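# Fit a spool piece between two spring-loaded pipe ends

## Task

Place the spool piece in the gap between the two pipe ends so that each of its ends is fully seated within the raised ring of the flange facing it; the pipe ends are sprung and can be drawn back to make room. Use as many of the three arms as you like, then open the grippers and move the arms away before finishing.

## Robot and tools

ROBOTS. Three identical i2rt Big YAM arms, arm1, arm2 and arm3, each with six joints, a two-finger gripper and a wrist camera (arm1_cam_wrist, arm2_cam_wrist, arm3_cam_wrist). cam_high is fixed in the room. Feet (base_link, scene frame, metres; quaternion w,x,y,z), each foot facing its own +x: arm1 at (0.553, 0.007, 0.744), quat (0.009, 0.001, 0.000, 1.000); arm2 at (0.005, 0.646, 0.773), quat (0.689, -0.004, -0.003, -0.724); arm3 at (-0.005, -0.652, 0.763), quat (0.710, 0.003, -0.007, 0.704). Table surfaces are at z=0.720. Reach is roughly 1.0 m from the joint 1 axis.

FRAME. One shared scene frame: origin on the floor, +z up, metres. The 'hand' point lies between the finger pads, about 1 cm short of the tips. The fingers extend along the hand's +z axis and open and close along its y axis. Printed hand positions can be a bit off, worse at long reach. hand_target is the hand pose matching the joint targets currently held.

move. Optional keys arm1, arm2, arm3 and cameras. Each arm key holds an object with:
- joints: absolute targets by name. joint1_rad -2.879..2.879 (base yaw, positive counter-clockwise from above), joint2_rad 0..3.141 (shoulder), joint3_rad 0..3.019 (elbow), joint4_rad -1.692..1.57 (hand pitch, positive tips fingers up), joint5_rad -1.57..1.57 (sideways swing, positive to the arm's right), joint6_rad -2.094..2.094 (roll, positive clockwise seen from behind), all in radians; gripper_m 0..0.093, fingertip gap in metres. Done tolerances are ±0.045, 0.14, 0.09, 0.055, 0.03, 0.035 rad and ±0.003 m.
- target: one list of 7 numbers [x, y, z, qw, qx, qy, qz], an absolute hand pose in the scene frame (metres plus unit quaternion). The hand follows a straight line toward it, starting from its hand_target pose. When target is used, joints may contain only gripper_m.
- speed: top path speed in m/s, 0.002..0.5, default 0.25; rotation is capped at twice that in rad/s. Only allowed together with target.
An arm left out receives nothing new but may keep pushing toward older targets. All motions start together; all hand paths in one call end together, paced by the slowest. Paths last 0.5 to 10 s (cut off at 10 s); no action exceeds 15 s. Each control step the commanded pose is clamped to 100 mm and 20 degrees from the measured hand pose. Paths ignore obstacles and other arms; hands lag, drift, can overshoot speed near full stretch, and often stop a centimetre or more off. Unknown keys make a call invalid; out-of-range values get it refused, and a refusal cancels the remaining move, wait and finished_scene calls of that reply.
cameras: list of camera names, or ["all"]; [] gives none; omitting it gives all for an empty move, none otherwise. An empty move returns full state, scene number and images.

wait: seconds (0 to 10); commands nothing and returns the same as an empty move. zoom_image: camera plus region [x0, y0, x1, y1] in image pixels from the top-left, at most 504x504, only for cameras present in the newest images. finished_scene: scene (1 or 2); irreversible, the fit must hold with no robot help.

RESULTS. 'move: arm1 done; arm2 time_out' gives each moved robot's worst outcome. 'pictures' lists image order. Robots under 'as last shown' were not named; their statuses read 'not commanded' and other omitted lines are unchanged. joint_status/hand_status words: off_target (stopped short, maybe still pushing); time_out (each joint retargeted near where it stood, within 0.375, 0.375, 0.113, 0.225, 0.075, 0.3 rad, still pushing; resend the reported position to relax it); not_followed (a safety check withheld the command; 'joint command not followed' or 'pose unreachable', often from self or arm-to-arm clearance; the robot may keep trying). on_its_own lists uncommanded behaviour; 'held at' is a target, not a reading. Joint velocities are in rad/s (gripper m/s); 'within noise' means still. Torques (N m, arm joints only) include gravity and offsets; joints 3 and 4 wrap at ±28. Gripping a rigid part, gripper_m reads up to 0.005 m under the part width (some read up to 0.002 over); closed on nothing it reads 0 to 0.003. Full force comes about 0.005 m below the first-contact reading; release by commanding well above the reading. MOTOR HOT appears at 85 °C; at 100 °C an OVER-TEMPERATURE FAULT drops that arm for 30 to 60 s or more, and its keys then read limit_stop_at_motor_heat (resend targets).

CAMERAS. Wrist cameras are fisheye, cam_high pinhole with radial distortion, all 672x504; calibration matrices are supplied and may be slightly off.

AVOID. Hard contact between robots, including one gripper closing on another's fingers (fingers, housings and wrist cameras can still collide despite the check). Knocking any object off the work area ends the scene. Avoid drops, slams, releasing a moving part, and prolonged pushing or stretched holding, which heat motors. The arms never stop on contact. The scene keeps running while you think, holding the last command; loose objects may occasionally be nudged.

Each tool is called after "Request:" by a JSON object that holds its "api" and its "payload", one argument or row to a line.

## Session

Request:
{"api": "move", "payload": {

}}

Scene clock: 0.00 s.
Joint torques (N m): no reading
Heat: arm1: hottest joint1_rad 29 °C; arm2: hottest joint3_rad 31 °C; arm3: hottest joint3_rad 29 °C.
Joint velocities: within noise
arm1.joint_positions: joint1_rad=-0.453 joint2_rad=+0.576 joint3_rad=+1.345 joint4_rad=-1.500 joint5_rad=+0.191 joint6_rad=-0.064 gripper_m=+0.09396
arm1.joint_status: not commanded
arm1.hand: x=+0.3944 y=+0.1261 z=+1.2419 quat_wxyz=(-0.191, +0.882, -0.223, -0.369) (m; scene frame)
arm1.hand_target: x=+0.3959 y=+0.1254 z=+1.2539 quat_wxyz=(-0.193, +0.876, -0.223, -0.382) (m; scene frame)
arm1.hand_status: not commanded
arm2.joint_positions: joint1_rad=-0.498 joint2_rad=+0.473 joint3_rad=+1.329 joint4_rad=-1.446 joint5_rad=-0.110 joint6_rad=-0.388 gripper_m=+0.09396
arm2.joint_status: not commanded
arm2.hand: x=-0.0668 y=+0.4970 z=+1.2906 quat_wxyz=(-0.196, -0.653, -0.589, +0.435) (m; scene frame)
arm2.hand_target: x=-0.0655 y=+0.4993 z=+1.2990 quat_wxyz=(-0.198, -0.648, -0.586, +0.444) (m; scene frame)
arm2.hand_status: not commanded
arm3.joint_positions: joint1_rad=-0.260 joint2_rad=+0.552 joint3_rad=+1.453 joint4_rad=-1.412 joint5_rad=-0.153 joint6_rad=+0.314 gripper_m=+0.09396
arm3.joint_status: not commanded
arm3.hand: x=+0.0160 y=-0.4744 z=+1.3327 quat_wxyz=(-0.306, +0.441, -0.736, -0.414) (m; scene frame)
arm3.hand_target: x=+0.0150 y=-0.4778 z=+1.3412 quat_wxyz=(-0.313, +0.439, -0.730, -0.420) (m; scene frame)
arm3.hand_status: not commanded
pictures: arm1_cam_wrist, arm2_cam_wrist, arm3_cam_wrist, cam_high

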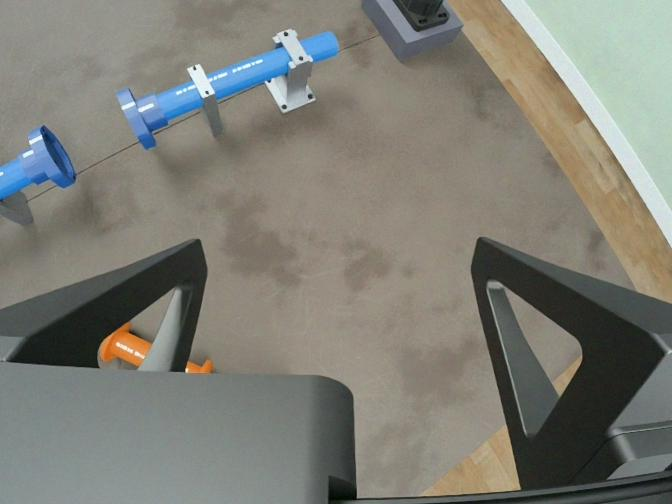

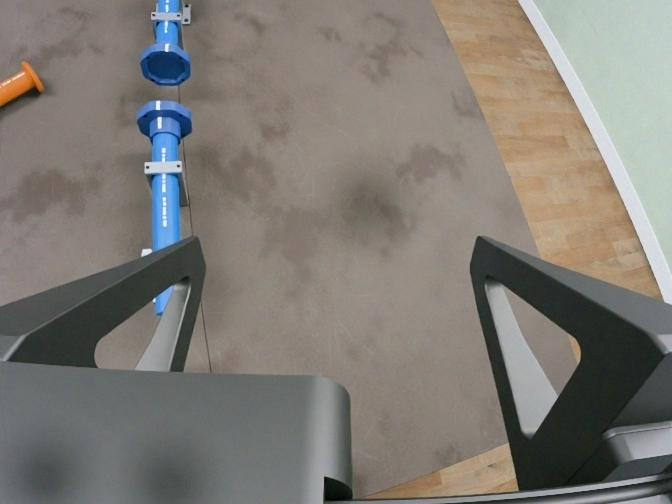

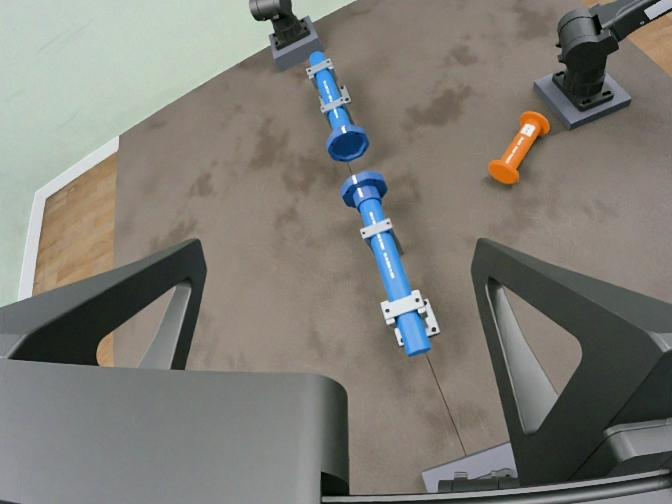

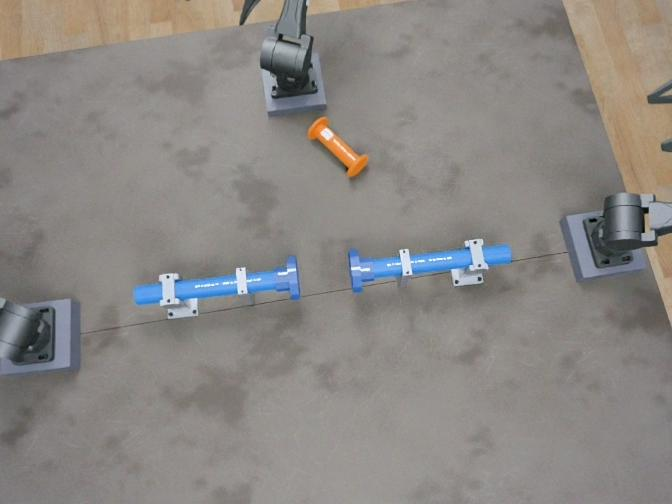

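Request:
{"api": "zoom_image", "payload": {
  "camera": "cam_high",
  "region": [230, 220, 430, 320]
}}

Request:
{"api": "zoom_image", "payload": {
  "camera": "cam_high",
  "region": [290, 100, 390, 190]
}}

Request:
{"api": "zoom_image", "payload": {
  "camera": "arm3_cam_wrist",
  "region": [280, 30, 580, 370]
}}

Request:
{"api": "zoom_image", "payload": {
  "camera": "arm1_cam_wrist",
  "region": [0, 0, 360, 240]
}}

Request:
{"api": "zoom_image", "payload": {
  "camera": "cam_high",
  "region": [120, 240, 320, 340]
}}

Scaled by 2.520 from the camera's 672x504 image, which has a finer 960x720 frame.

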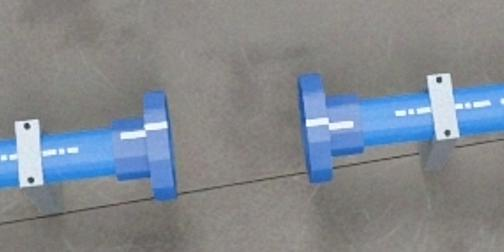

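Scaled by 5.040 from the camera's 672x504 image, which has a finer 960x720 frame.

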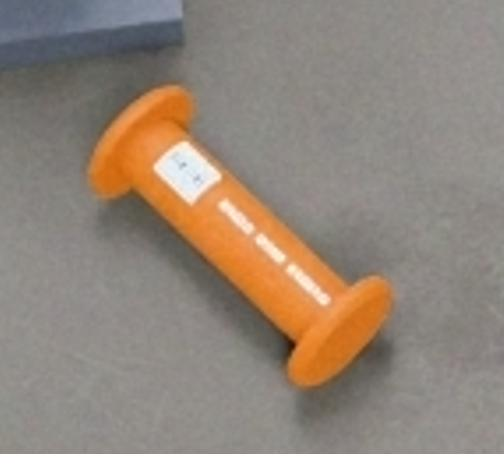

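Scaled by 1.482 from the camera's 672x504 image, which has a finer 960x720 frame.

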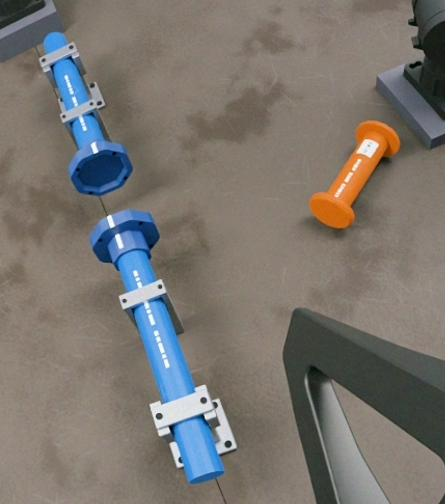

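Scaled by 1.400 from the camera's 672x504 image, which has a finer 960x720 frame.

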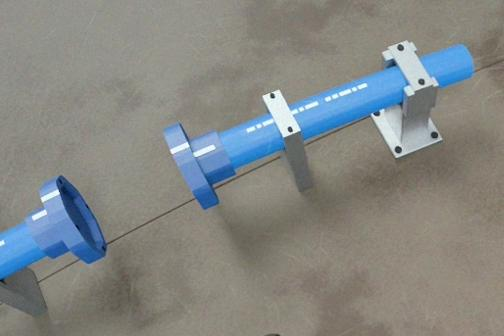

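Scaled by 2.520 from the camera's 672x504 image, which has a finer 960x720 frame.

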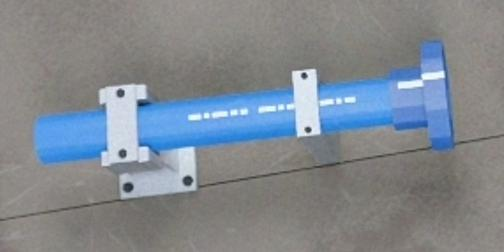

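Request:
{"api": "move", "payload": {
  "arm1": {"target": [0.3555, -0.085, 0.92, 0, 0.957, 0.290, 0], "speed": 0.25},
  "arm2": {"target": [0.047, 0.26, 0.96, 0, 0.7314, 0.682, 0], "speed": 0.25},
  "arm3": {"target": [0.017, -0.25, 0.96, 0, 0.683, -0.730, 0], "speed": 0.25},
  "cameras": ["all"]
}}

Scene clock: 139.80 s.
Joint torques (N m): arm1=[-0.15 -2.14 8.91 0.99 -0.1 -0.05] | arm2=[2.08 -8.29 12.3 0.64 -0.11 0.16] | arm3=[-0.03 -8.06 12.96 0.77 -0.02 -0.12]
Heat: arm1: hottest joint3_rad 35 °C; arm2: hottest joint3_rad 39 °C; arm3: hottest joint3_rad 36 °C.
move: arm1 done; arm2 off_target; arm3 off_target
Joint velocities: within noise
arm1.joint_positions: joint1_rad=+0.449 joint2_rad=+0.898 joint3_rad=+0.766 joint4_rad=-1.457 joint5_rad=+0.002 joint6_rad=-0.137 gripper_m=+0.09396
arm1.joint_status: not commanded
arm1.hand: x=+0.3593 y=-0.0809 z=+0.9179 quat_wxyz=(-0.002, +0.960, +0.280, +0.007) (m; scene frame)
arm1.hand_target: x=+0.3556 y=-0.0849 z=+0.9200 quat_wxyz=(+0.000, +0.957, +0.290, +0.000) (m; scene frame)
arm1.hand_status: done (0.006 m and 1.5 deg from the pose sent, 0.387 m and 77.6 deg at the start)
arm2.joint_positions: joint1_rad=+0.144 joint2_rad=+1.379 joint3_rad=+1.113 joint4_rad=-1.360 joint5_rad=+0.000 joint6_rad=+0.167 gripper_m=+0.09396
arm2.joint_status: not commanded
arm2.hand: x=+0.0399 y=+0.2780 z=+0.9461 quat_wxyz=(+0.019, -0.732, -0.681, -0.013) (m; scene frame)
arm2.hand_target: x=+0.0469 y=+0.2609 z=+0.9602 quat_wxyz=(+0.000, -0.731, -0.682, +0.000) (m; scene frame)
arm2.hand_status: off_target (0.024 m and 2.6 deg from the pose sent, 0.422 m and 57.0 deg at the start)
arm3.joint_positions: joint1_rad=-0.061 joint2_rad=+1.419 joint3_rad=+1.173 joint4_rad=-1.382 joint5_rad=-0.008 joint6_rad=+0.019 gripper_m=+0.09396
arm3.joint_status: not commanded
arm3.hand: x=+0.0206 y=-0.2672 z=+0.9451 quat_wxyz=(+0.017, +0.674, -0.738, +0.014) (m; scene frame)
arm3.hand_target: x=+0.0168 y=-0.2507 z=+0.9601 quat_wxyz=(+0.000, +0.683, -0.730, +0.000) (m; scene frame)
arm3.hand_status: off_target (0.023 m and 2.8 deg from the pose sent, 0.435 m and 66.1 deg at the start)
pictures: arm1_cam_wrist, arm2_cam_wrist, arm3_cam_wrist, cam_high
camera_calibration:
arm1_cam_wrist: T_world_to_cam=[[-0.536731, 0.843733, -0.00586876, 0.268109], [0.678934, 0.436005, 0.590718, -0.7458], [0.500967, 0.313072, -0.806856, 0.710925], [0, 0, 0, 1]] pos_world=[0.294101, -0.123611, 1.01575]
arm2_cam_wrist: T_world_to_cam=[[-0.996788, 0.0792151, 0.0117582, 0.00885956], [0.0691588, 0.777457, 0.625122, -0.804953], [0.0403776, 0.623927, -0.780439, 0.684229], [0, 0, 0, 1]] pos_world=[0.0368732, 0.198206, 1.03709]
arm3_cam_wrist: T_world_to_cam=[[0.995882, -0.0906535, -0.000957497, -0.0438333], [-0.0708726, -0.785076, 0.615332, -0.784249], [-0.0565337, -0.61273, -0.788268, 0.706399], [0, 0, 0, 1]] pos_world=[0.0280065, -0.186837, 1.03936]

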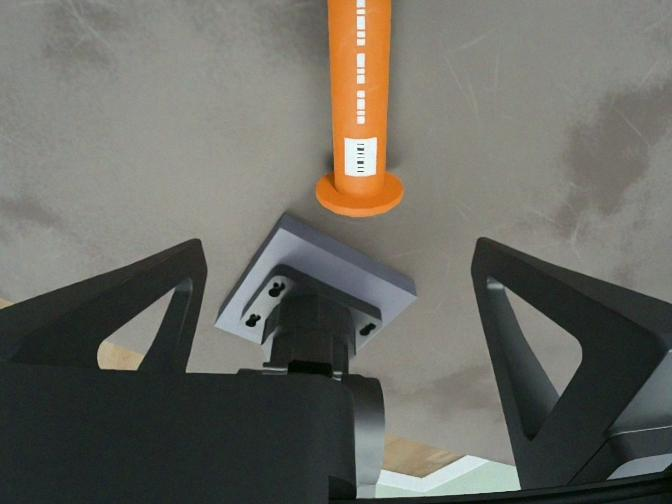

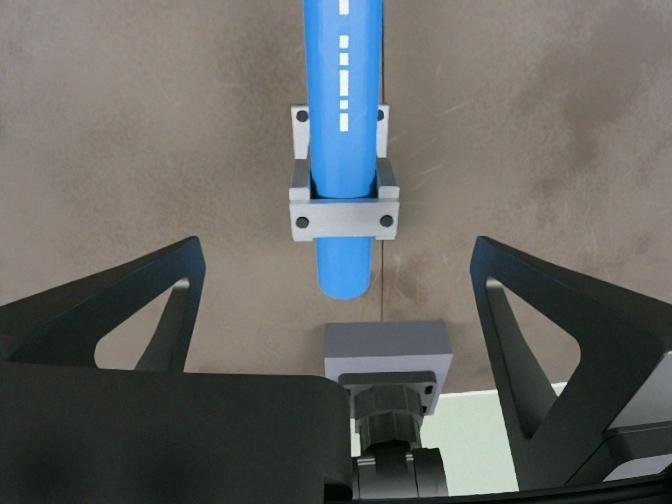

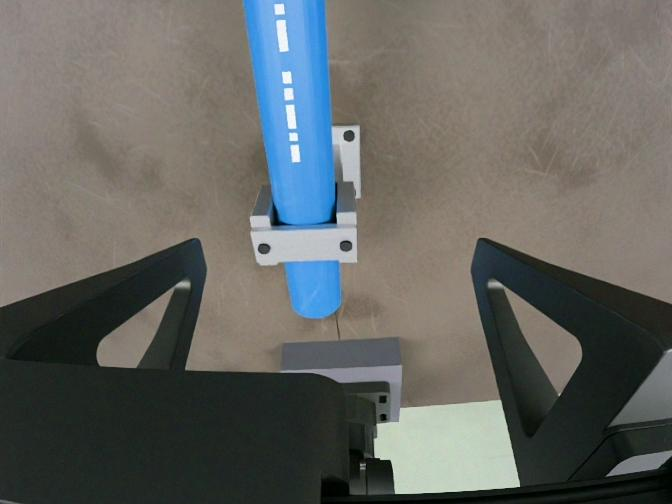

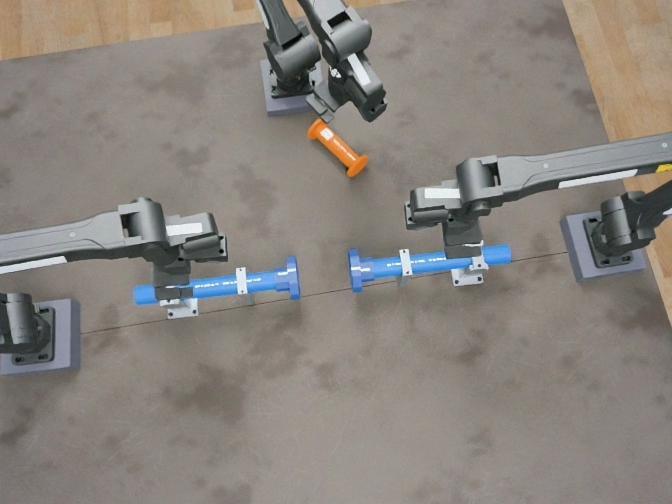

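Request:
{"api": "move", "payload": {
  "arm1": {"target": [0.342, -0.0785, 0.832, 0, 0.9537, 0.3007, 0], "speed": 0.2},
  "arm2": {"target": [0.0435, 0.24, 0.894, 0, 0.7302, 0.6833, 0], "speed": 0.2},
  "arm3": {"target": [-0.0075, -0.247, 0.895, 0, 0.6991, -0.7150, 0], "speed": 0.2},
  "cameras": ["all"]
}}

Scene clock: 182.90 s.
Joint torques (N m): arm1=[-1.32 -2.43 8.12 1.03 -0.09 -0.05] | arm2=[1.08 -9.17 7.8 0.81 -0.07 0.01] | arm3=[-0.03 -8.35 8.87 1.14 -0.07 0.05]
Heat: arm1: hottest joint3_rad 35 °C; arm2: hottest joint3_rad 40 °C; arm3: hottest joint3_rad 41 °C.
move: arm1 done; arm2 done; arm3 done
Joint velocities: within noise
arm1.joint_positions: joint1_rad=+0.414 joint2_rad=+1.007 joint3_rad=+0.590 joint4_rad=-1.167 joint5_rad=+0.002 joint6_rad=-0.210 gripper_m=+0.09396
arm1.joint_status: not commanded
arm1.hand: x=+0.3470 y=-0.0779 z=+0.8317 quat_wxyz=(-0.002, +0.955, +0.298, +0.005) (m; scene frame)
arm1.hand_target: x=+0.3420 y=-0.0785 z=+0.8321 quat_wxyz=(+0.000, +0.954, +0.301, +0.000) (m; scene frame)
arm1.hand_status: done (0.005 m and 0.6 deg from the pose sent, 0.088 m and 2.6 deg at the start)
arm2.joint_positions: joint1_rad=+0.144 joint2_rad=+1.480 joint3_rad=+1.091 joint4_rad=-1.185 joint5_rad=+0.000 joint6_rad=+0.167 gripper_m=+0.09396
arm2.joint_status: not commanded
arm2.hand: x=+0.0432 y=+0.2410 z=+0.9005 quat_wxyz=(-0.002, -0.732, -0.681, +0.003) (m; scene frame)
arm2.hand_target: x=+0.0434 y=+0.2401 z=+0.8940 quat_wxyz=(+0.000, -0.730, -0.683, +0.000) (m; scene frame)
arm2.hand_status: done (0.007 m and 0.6 deg from the pose sent, 0.065 m and 2.6 deg at the start)
arm3.joint_positions: joint1_rad=+0.001 joint2_rad=+1.470 joint3_rad=+1.100 joint4_rad=-1.213 joint5_rad=-0.008 joint6_rad=+0.018 gripper_m=+0.09396
arm3.joint_status: not commanded
arm3.hand: x=-0.0031 y=-0.2491 z=+0.8993 quat_wxyz=(+0.000, +0.698, -0.717, -0.001) (m; scene frame)
arm3.hand_target: x=-0.0075 y=-0.2471 z=+0.8950 quat_wxyz=(+0.000, +0.699, -0.715, +0.000) (m; scene frame)
arm3.hand_status: done (0.006 m and 0.3 deg from the pose sent, 0.061 m and 4.6 deg at the start)
pictures: arm1_cam_wrist, arm2_cam_wrist, arm3_cam_wrist, cam_high
camera_calibration:
arm1_cam_wrist: T_world_to_cam=[[-0.568166, 0.822893, -0.00581653, 0.267699], [0.664954, 0.463258, 0.585857, -0.67678], [0.484792, 0.328996, -0.810394, 0.65634], [0, 0, 0, 1]] pos_world=[0.283936, -0.122697, 0.929947]
arm2_cam_wrist: T_world_to_cam=[[-0.996834, 0.0794706, 0.00263275, 0.0239314], [0.0660487, 0.809134, 0.5839, -0.718409], [0.0442726, 0.582225, -0.811821, 0.709705], [0, 0, 0, 1]] pos_world=[0.0398852, 0.166179, 0.99557]
arm3_cam_wrist: T_world_to_cam=[[0.999621, -0.0275377, -0.000575668, -0.00326816], [-0.0221276, -0.815329, 0.578575, -0.71782], [-0.016402, -0.578343, -0.815629, 0.713277], [0, 0, 0, 1]] pos_world=[-0.000917554, -0.17283, 0.997081]

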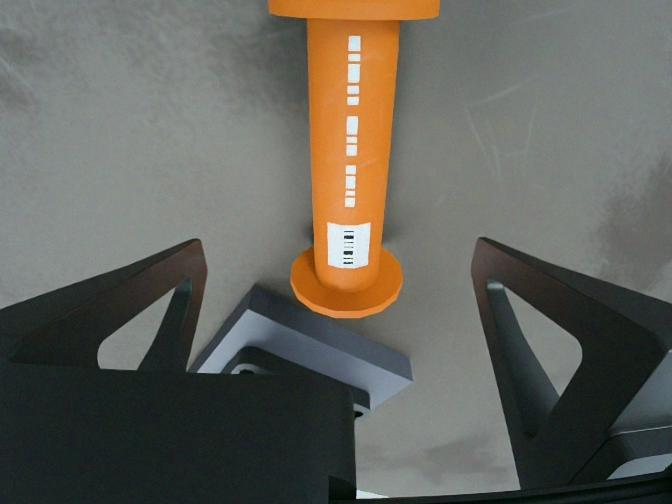

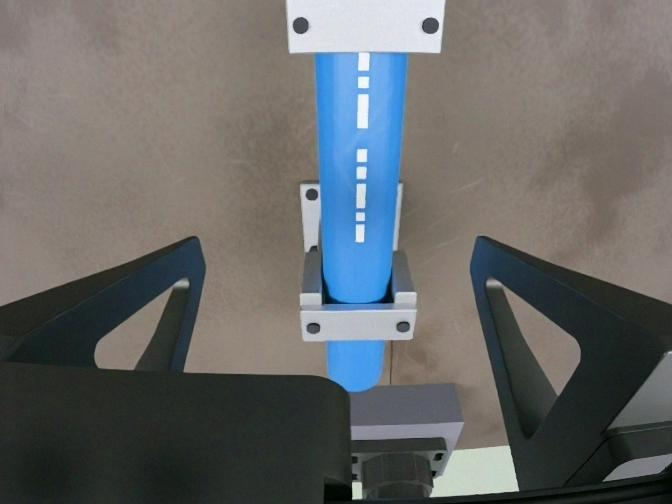

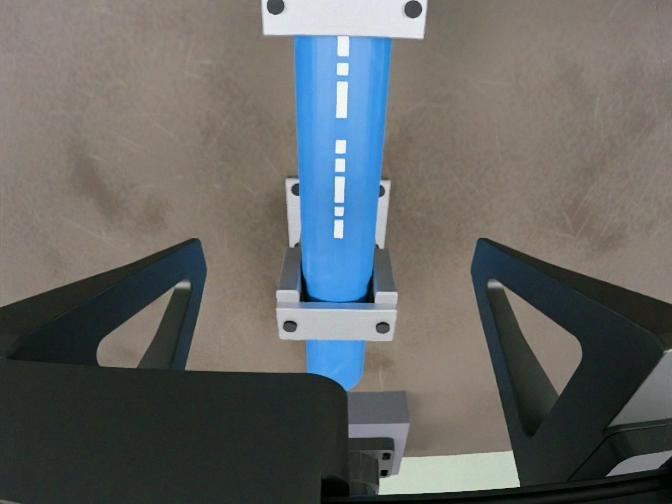

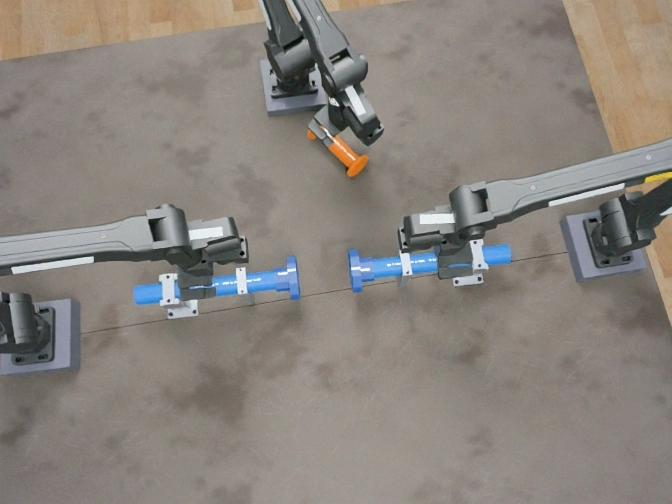

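Request:
{"api": "move", "payload": {
  "arm1": {"target": [0.342, -0.0735, 0.752, 0, 0.9537, 0.3007, 0], "speed": 0.15},
  "arm2": {"target": [0.036, 0.253, 0.805, 0, 0.7302, 0.6833, 0], "speed": 0.15},
  "arm3": {"target": [-0.007, -0.26, 0.805, 0, 0.6991, -0.7150, 0], "speed": 0.15},
  "cameras": ["all"]
}}

Scene clock: 218.70 s.
Joint torques (N m): arm1=[-1.32 -3.08 6.61 1.02 -0.09 -0.04] | arm2=[0.26 -9.11 6.67 0.84 -0.07 -0.01] | arm3=[-0.15 -8.41 7.58 1.11 -0.04 0.04]
Heat: arm1: hottest joint3_rad 35 °C; arm2: hottest joint3_rad 39 °C; arm3: hottest joint3_rad 38 °C.
move: arm1 done; arm2 done; arm3 done
Joint velocities: within noise
arm1.joint_positions: joint1_rad=+0.394 joint2_rad=+1.174 joint3_rad=+0.451 joint4_rad=-0.858 joint5_rad=+0.002 joint6_rad=-0.231 gripper_m=+0.09396
arm1.joint_status: not commanded
arm1.hand: x=+0.3462 y=-0.0734 z=+0.7526 quat_wxyz=(-0.002, +0.954, +0.298, +0.004) (m; scene frame)
arm1.hand_target: x=+0.3421 y=-0.0735 z=+0.7521 quat_wxyz=(+0.000, +0.954, +0.301, +0.000) (m; scene frame)
arm1.hand_status: done (0.004 m and 0.5 deg from the pose sent, 0.080 m and 0.7 deg at the start)
arm2.joint_positions: joint1_rad=+0.141 joint2_rad=+1.569 joint3_rad=+0.929 joint4_rad=-0.930 joint5_rad=+0.000 joint6_rad=+0.155 gripper_m=+0.09396
arm2.joint_status: not commanded
arm2.hand: x=+0.0404 y=+0.2521 z=+0.8127 quat_wxyz=(-0.004, -0.729, -0.684, +0.005) (m; scene frame)
arm2.hand_target: x=+0.0360 y=+0.2531 z=+0.8052 quat_wxyz=(+0.000, -0.730, -0.683, +0.000) (m; scene frame)
arm2.hand_status: done (0.009 m and 0.7 deg from the pose sent, 0.097 m and 0.6 deg at the start)
arm3.joint_positions: joint1_rad=+0.001 joint2_rad=+1.553 joint3_rad=+0.933 joint4_rad=-0.956 joint5_rad=-0.008 joint6_rad=+0.018 gripper_m=+0.09396
arm3.joint_status: not commanded
arm3.hand: x=-0.0026 y=-0.2600 z=+0.8110 quat_wxyz=(-0.002, +0.698, -0.716, -0.003) (m; scene frame)
arm3.hand_target: x=-0.0070 y=-0.2600 z=+0.8051 quat_wxyz=(+0.000, +0.699, -0.715, +0.000) (m; scene frame)
arm3.hand_status: done (0.007 m and 0.5 deg from the pose sent, 0.095 m and 0.3 deg at the start)
pictures: arm1_cam_wrist, arm2_cam_wrist, arm3_cam_wrist, cam_high
camera_calibration:
arm1_cam_wrist: T_world_to_cam=[[-0.568872, 0.822407, -0.00561332, 0.263165], [0.665519, 0.464338, 0.584359, -0.630943], [0.483187, 0.328689, -0.811476, 0.592467], [0, 0, 0, 1]] pos_world=[0.283339, -0.118196, 0.850947]
arm2_cam_wrist: T_world_to_cam=[[-0.997466, 0.0711137, 0.00202589, 0.0230183], [0.0590622, 0.811881, 0.580827, -0.673773], [0.03966, 0.579475, -0.814024, 0.63471], [0, 0, 0, 1]] pos_world=[0.0375819, 0.177588, 0.907969]
arm3_cam_wrist: T_world_to_cam=[[0.999622, -0.0274757, -0.000639854, -0.00396268], [-0.0221266, -0.818386, 0.574243, -0.672933], [-0.0163014, -0.574012, -0.818685, 0.638656], [0, 0, 0, 1]] pos_world=[-0.000517598, -0.184232, 0.909283]

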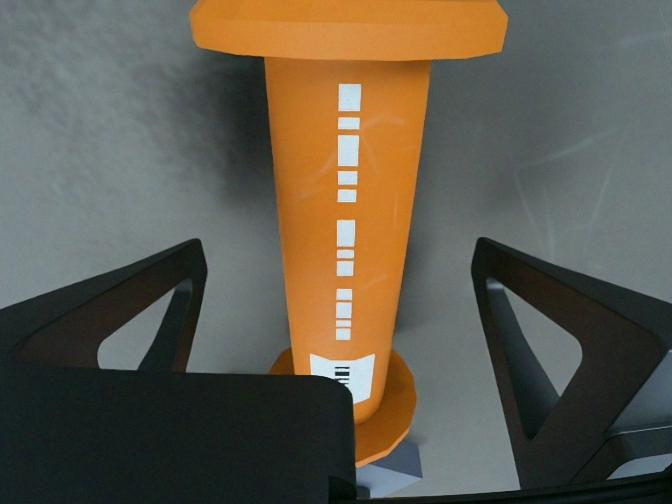

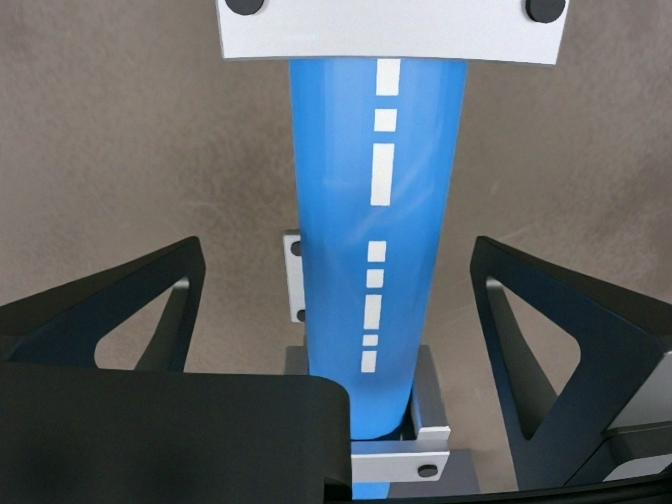

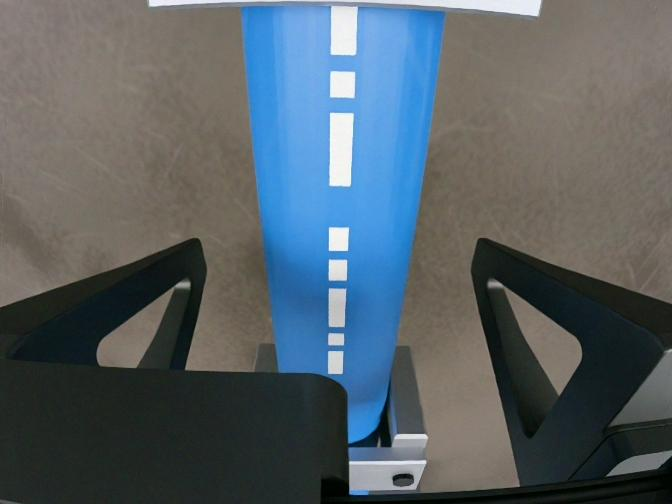

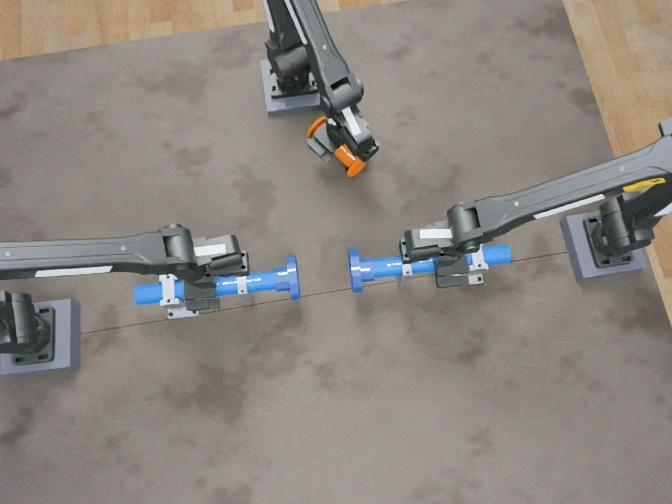

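Request:
{"api": "move", "payload": {
  "arm1": {"target": [0.341, -0.071, 0.752, 0, 0.9537, 0.3007, 0], "joints": {"gripper_m": 0.02}},
  "arm2": {"target": [0.0265, 0.253, 0.805, 0, 0.7302, 0.6833, 0], "speed": 0.15},
  "arm3": {"joints": {"gripper_m": 0.02}},
  "cameras": ["arm1_cam_wrist", "arm2_cam_wrist", "arm3_cam_wrist"]
}}

Request:
{"api": "move", "payload": {
  "arm2": {"joints": {"gripper_m": 0.02}},
  "cameras": ["all"]
}}

Scene clock: 228.07 s.
Joint torques (N m): arm1=[-1.49 -3.08 6.63 1.03 0.02 -0.1] | arm2=[0.32 -9.17 6.5 0.84 -0.06 0.01] | arm3=[-0.03 -7.24 7.61 1.17 0 -0.02]
Heat: arm1: hottest joint3_rad 34 °C; arm2: hottest joint3_rad 39 °C; arm3: hottest joint3_rad 37 °C.
move: arm1 off_target; arm2 done; arm3 off_target
Joint velocities: within noise
arm1.joint_positions: joint1_rad=+0.384 joint2_rad=+1.174 joint3_rad=+0.451 joint4_rad=-0.858 joint5_rad=-0.001 joint6_rad=-0.239 gripper_m=+0.03571
arm1.joint_status: gripper_m off_target (ended at +0.03574, target +0.02000)
arm1.hand: x=+0.3455 y=-0.0718 z=+0.7525 quat_wxyz=(+0.000, +0.955, +0.297, +0.004) (m; scene frame)
arm1.hand_target: x=+0.3411 y=-0.0710 z=+0.7520 quat_wxyz=(+0.000, +0.954, +0.301, +0.000) (m; scene frame)
arm1.hand_status: done (0.005 m and 0.6 deg from the pose sent, 0.006 m and 0.5 deg at the start)
arm2.joint_positions: joint1_rad=+0.116 joint2_rad=+1.569 joint3_rad=+0.929 joint4_rad=-0.930 joint5_rad=+0.000 joint6_rad=+0.132 gripper_m=+0.09396
arm2.joint_status: not commanded
arm2.hand: x=+0.0306 y=+0.2513 z=+0.8127 quat_wxyz=(-0.004, -0.730, -0.683, +0.005) (m; scene frame)
arm2.hand_target: x=+0.0265 y=+0.2531 z=+0.8052 quat_wxyz=(+0.000, -0.730, -0.683, +0.000) (m; scene frame)
arm2.hand_status: done (0.009 m and 0.7 deg from the pose sent, 0.016 m and 0.7 deg at the start)
arm3.joint_positions: joint1_rad=+0.002 joint2_rad=+1.553 joint3_rad=+0.933 joint4_rad=-0.956 joint5_rad=-0.009 joint6_rad=+0.025 gripper_m=+0.03854
arm3.joint_status: gripper_m off_target (ended at +0.03857, target +0.02000)
arm3.hand: x=-0.0030 y=-0.2599 z=+0.8110 quat_wxyz=(-0.002, +0.695, -0.719, -0.004) (m; scene frame)
arm3.hand_target: x=-0.0070 y=-0.2600 z=+0.8051 quat_wxyz=(+0.000, +0.699, -0.715, +0.000) (m; scene frame)
arm3.hand_status: not commanded
pictures: arm1_cam_wrist, arm2_cam_wrist, arm3_cam_wrist
camera_calibration:
arm1_cam_wrist: T_world_to_cam=[[-0.566905, 0.823738, -0.00863832, 0.263094], [0.665962, 0.464444, 0.583769, -0.630931], [0.484885, 0.325189, -0.811874, 0.591667], [0, 0, 0, 1]] pos_world=[0.282436, -0.116092, 0.85095]
arm2_cam_wrist: T_world_to_cam=[[-0.997358, 0.0726165, 0.00195901, 0.013093], [0.0602628, 0.812024, 0.580505, -0.672365], [0.0405635, 0.579089, -0.814255, 0.635899], [0, 0, 0, 1]] pos_world=[0.0277827, 0.176783, 0.908069]
arm3_cam_wrist: T_world_to_cam=[[0.999421, -0.0339502, -0.00221345, -0.00402747], [-0.0265329, -0.818487, 0.573912, -0.672646], [-0.0212961, -0.573521, -0.818914, 0.638958], [0, 0, 0, 1]] pos_world=[-0.000214778, -0.184234, 0.909282]

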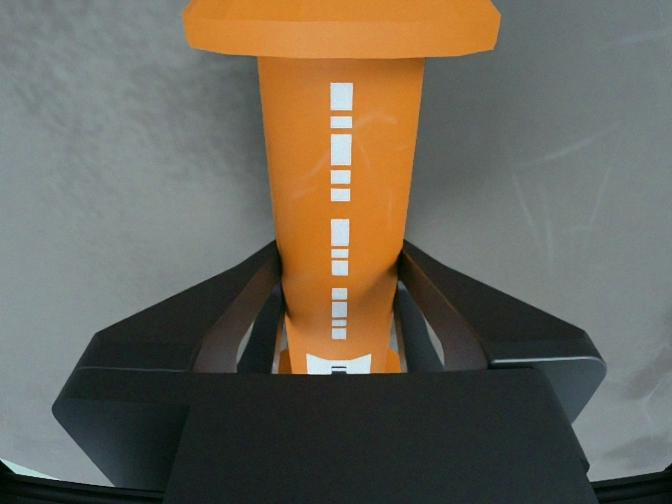

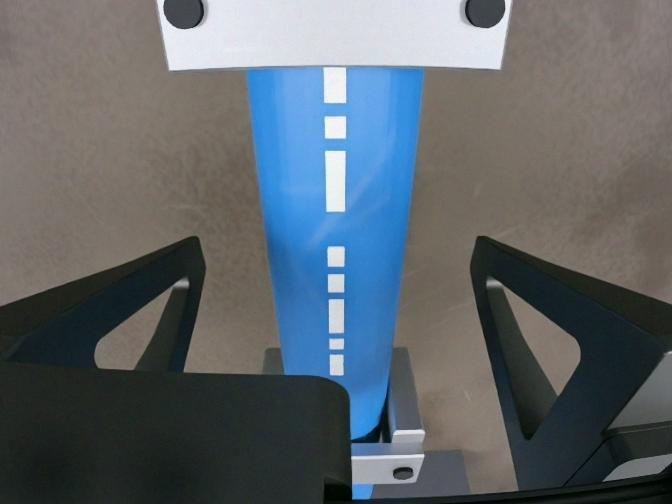

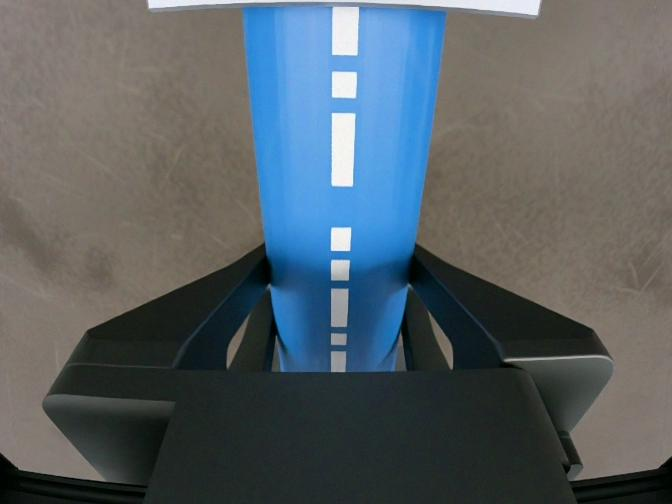

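Scene clock: 228.73 s.
Joint torques (N m): arm1=[-1.44 -3.08 6.63 1.03 0.02 -0.09] | arm2=[0.32 -9.17 6.49 0.84 -0.04 -0.01] | arm3=[0.85 -8.47 7.56 1.02 -0.02 -0.02]
Heat: arm1: hottest joint3_rad 34 °C; arm2: hottest joint3_rad 39 °C; arm3: hottest joint3_rad 37 °C.
move: arm2 off_target
Joint velocities: within noise
arm1, arm3: as last shown
arm2.joint_positions: joint1_rad=+0.116 joint2_rad=+1.569 joint3_rad=+0.929 joint4_rad=-0.930 joint5_rad=-0.001 joint6_rad=+0.131 gripper_m=+0.04020
arm2.joint_status: gripper_m off_target (ended at +0.04022, target +0.02000)
arm2.hand: x=+0.0308 y=+0.2513 z=+0.8127 quat_wxyz=(-0.004, -0.730, -0.684, +0.004) (m; scene frame)
arm2.hand_target: x=+0.0265 y=+0.2531 z=+0.8052 quat_wxyz=(+0.000, -0.730, -0.683, +0.000) (m; scene frame)
arm2.hand_status: not commanded
pictures: arm1_cam_wrist, arm2_cam_wrist, arm3_cam_wrist, cam_high
camera_calibration:
arm1_cam_wrist: T_world_to_cam=[[-0.566905, 0.823738, -0.00863832, 0.263094], [0.665962, 0.464444, 0.583769, -0.630931], [0.484885, 0.325189, -0.811874, 0.591667], [0, 0, 0, 1]] pos_world=[0.282436, -0.116092, 0.85095]
arm2_cam_wrist: T_world_to_cam=[[-0.997414, 0.0718586, 0.00130591, 0.0139224], [0.0592637, 0.812042, 0.580582, -0.672418], [0.0406594, 0.579158, -0.814201, 0.635831], [0, 0, 0, 1]] pos_world=[0.0278839, 0.176785, 0.90807]
arm3_cam_wrist: T_world_to_cam=[[0.999421, -0.0339502, -0.00221345, -0.00402747], [-0.0265329, -0.818487, 0.573912, -0.672646], [-0.0212961, -0.573521, -0.818914, 0.638958], [0, 0, 0, 1]] pos_world=[-0.000214778, -0.184234, 0.909282]

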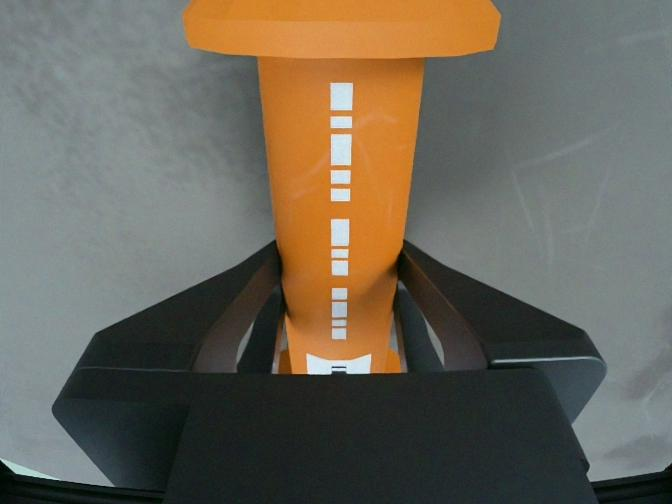

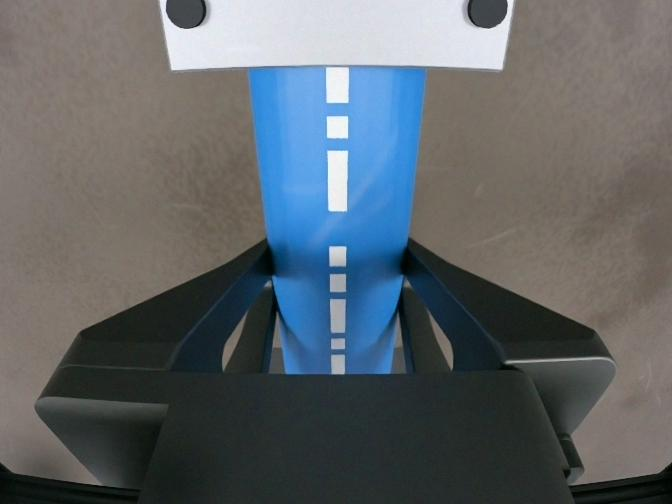

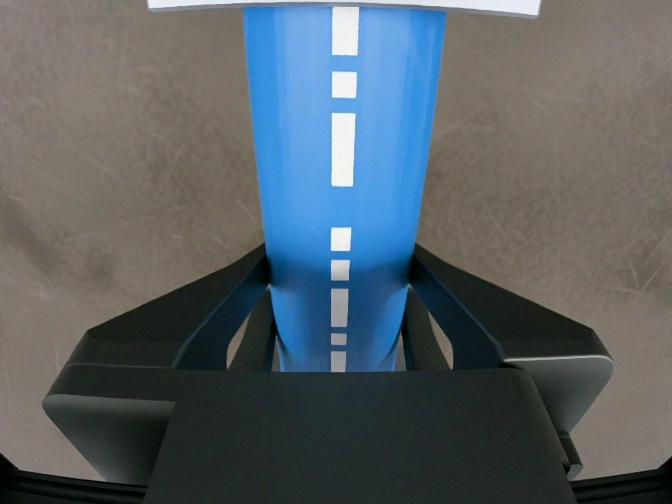

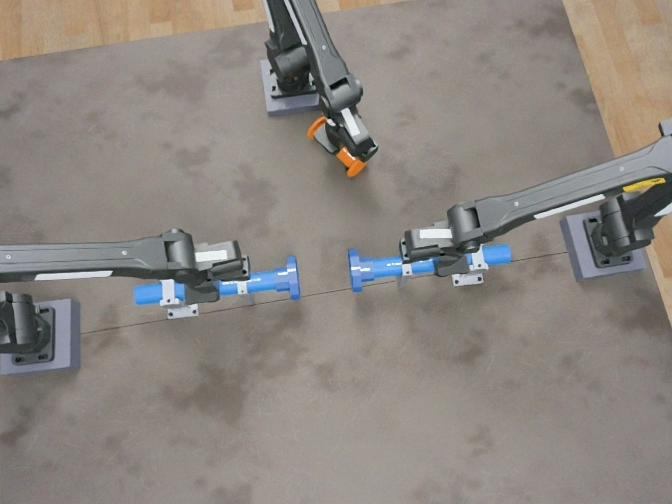

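Request:
{"api": "move", "payload": {
  "arm1": {"target": [0.341, -0.071, 0.96, 0, 0.9537, 0.3007, 0], "speed": 0.2},
  "arm2": {"target": [0.0278, 0.273, 0.805, 0, 0.7302, 0.6833, 0], "speed": 0.05},
  "arm3": {"target": [-0.008, -0.28, 0.805, 0, 0.6991, -0.7150, 0], "speed": 0.05}
}}

Request:
{"api": "move", "payload": {
  "arm1": {"target": [0.028, 0.005, 0.96, 0, 0.7302, 0.6833, 0], "speed": 0.25},
  "cameras": ["all"]
}}

Scene clock: 236.87 s.
Joint torques (N m): arm1=[-1.32 -3.14 13.23 -0.05 0.04 -0.05] | arm2=[0.79 -10.64 4.49 0.1 -0.04 0.05] | arm3=[0.26 -9.76 5.33 0.55 -0.02 -0.03]
Heat: arm1: hottest joint3_rad 34 °C; arm2: hottest joint3_rad 38 °C; arm3: hottest joint3_rad 37 °C.
move: arm1 off_target; arm2 off_target; arm3 off_target
Joint velocities: within noise
arm1.joint_positions: joint1_rad=+0.383 joint2_rad=+0.922 joint3_rad=+0.819 joint4_rad=-1.531 joint5_rad=-0.001 joint6_rad=-0.242 gripper_m=+0.03571
arm1.joint_status: not commanded
arm1.hand: x=+0.3559 y=-0.0676 z=+0.9336 quat_wxyz=(-0.002, +0.954, +0.298, +0.031) (m; scene frame)
arm1.hand_target: x=+0.3421 y=-0.0707 z=+0.9594 quat_wxyz=(+0.000, +0.954, +0.301, +0.000) (m; scene frame)
arm1.hand_status: off_target (0.030 m and 3.5 deg from the pose sent, 0.208 m and 0.6 deg at the start)
arm2.joint_positions: joint1_rad=+0.116 joint2_rad=+1.545 joint3_rad=+0.898 joint4_rad=-0.898 joint5_rad=-0.001 joint6_rad=+0.131 gripper_m=+0.04020
arm2.joint_status: not commanded
arm2.hand: x=+0.0305 y=+0.2559 z=+0.8120 quat_wxyz=(-0.013, -0.730, -0.684, +0.012) (m; scene frame)
arm2.hand_target: x=+0.0279 y=+0.2728 z=+0.8051 quat_wxyz=(+0.000, -0.730, -0.683, +0.000) (m; scene frame)
arm2.hand_status: off_target (0.019 m and 2.1 deg from the pose sent, 0.023 m and 0.7 deg at the start)
arm3.joint_positions: joint1_rad=+0.002 joint2_rad=+1.530 joint3_rad=+0.903 joint4_rad=-0.930 joint5_rad=-0.009 joint6_rad=+0.026 gripper_m=+0.03854
arm3.joint_status: not commanded
arm3.hand: x=-0.0031 y=-0.2654 z=+0.8102 quat_wxyz=(-0.009, +0.695, -0.719, -0.011) (m; scene frame)
arm3.hand_target: x=-0.0077 y=-0.2798 z=+0.8049 quat_wxyz=(+0.000, +0.699, -0.715, +0.000) (m; scene frame)
arm3.hand_status: off_target (0.016 m and 1.7 deg from the pose sent, 0.021 m and 0.8 deg at the start)
camera_calibration:
arm1_cam_wrist: T_world_to_cam=[[-0.567703, 0.82295, -0.0215961, 0.279481], [0.63466, 0.454221, 0.625212, -0.773754], [0.524327, 0.341229, -0.780156, 0.689798], [0, 0, 0, 1]] pos_world=[0.288054, -0.113922, 1.02795]
arm2_cam_wrist: T_world_to_cam=[[-0.99742, 0.0717634, -0.00207663, 0.0160204], [0.0582561, 0.825913, 0.56078, -0.663178], [0.0419586, 0.559212, -0.827962, 0.648861], [0, 0, 0, 1]] pos_world=[0.0273879, 0.183726, 0.909162]
arm3_cam_wrist: T_world_to_cam=[[0.999386, -0.0349257, -0.00278386, -0.00394557], [-0.0274325, -0.829441, 0.557921, -0.666662], [-0.0217948, -0.557502, -0.82989, 0.648347], [0, 0, 0, 1]] pos_world=[-0.000214434, -0.19164, 0.90999]

Scene clock: 239.70 s.
Joint torques (N m): arm1=[-1.08 -13.74 13.12 -0.14 -0.16 -0.06] | arm2=[0.79 -10.64 4.51 0.09 -0.05 0.05] | arm3=[1.2 -9.7 5.5 0.39 -0.01 0.02]
Heat: arm1: hottest joint3_rad 35 °C; arm2: hottest joint3_rad 38 °C; arm3: hottest joint3_rad 36 °C.
move: arm1 off_target
Joint velocities: within noise
arm1.joint_positions: joint1_rad=+0.030 joint2_rad=+1.724 joint3_rad=+1.559 joint4_rad=-1.469 joint5_rad=+0.004 joint6_rad=-1.485 gripper_m=+0.03572
arm1.joint_status: not commanded
arm1.hand: x=+0.0454 y=+0.0028 z=+0.9324 quat_wxyz=(+0.019, +0.733, +0.680, +0.023) (m; scene frame)
arm1.hand_target: x=+0.0296 y=+0.0050 z=+0.9600 quat_wxyz=(+0.000, +0.730, +0.683, +0.000) (m; scene frame)
arm1.hand_status: off_target (0.033 m and 3.5 deg from the pose sent, 0.337 m and 51.6 deg at the start)
arm2, arm3: as last shown
pictures: arm1_cam_wrist, arm2_cam_wrist, arm3_cam_wrist, cam_high
camera_calibration:
arm1_cam_wrist: T_world_to_cam=[[-0.995007, 0.0752194, -0.0656012, 0.10768], [0.022915, 0.811889, 0.583361, -0.542045], [0.097141, 0.578945, -0.809559, 0.873703], [0, 0, 0, 1]] pos_world=[0.0346914, -0.073845, 1.03059]
arm2_cam_wrist: T_world_to_cam=[[-0.99742, 0.0717634, -0.00207663, 0.0160204], [0.0582561, 0.825913, 0.56078, -0.663178], [0.0419586, 0.559212, -0.827962, 0.648861], [0, 0, 0, 1]] pos_world=[0.0273879, 0.183726, 0.909162]
arm3_cam_wrist: T_world_to_cam=[[0.999386, -0.0349257, -0.00278386, -0.00394557], [-0.0274325, -0.829441, 0.557921, -0.666662], [-0.0217948, -0.557502, -0.82989, 0.648347], [0, 0, 0, 1]] pos_world=[-0.000214434, -0.19164, 0.90999]

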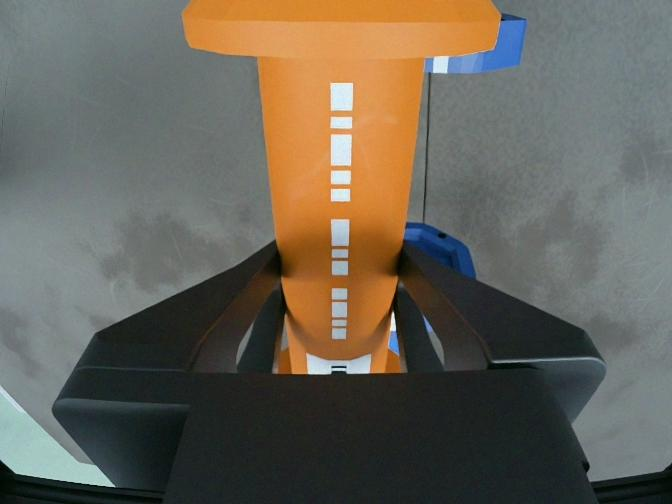

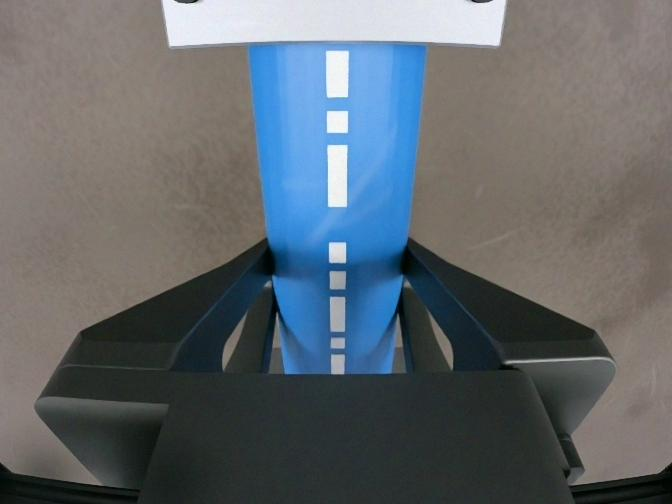

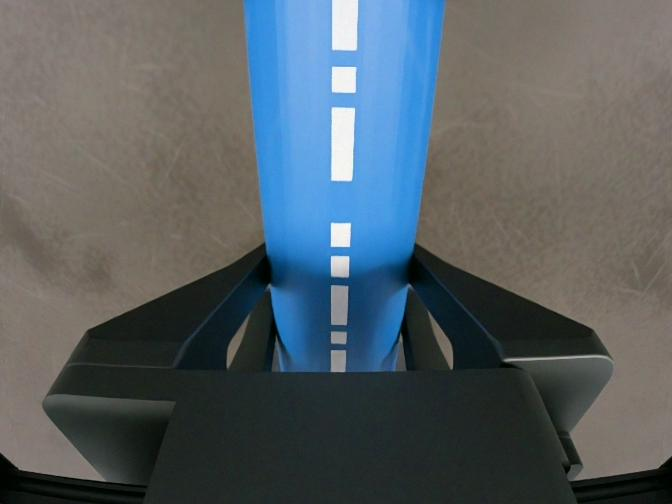

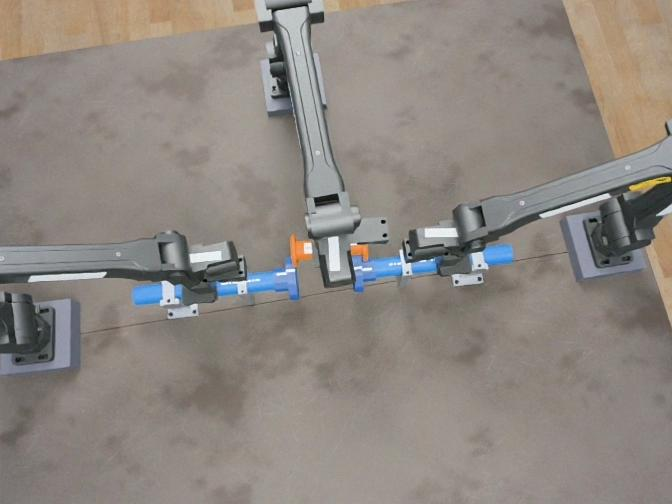

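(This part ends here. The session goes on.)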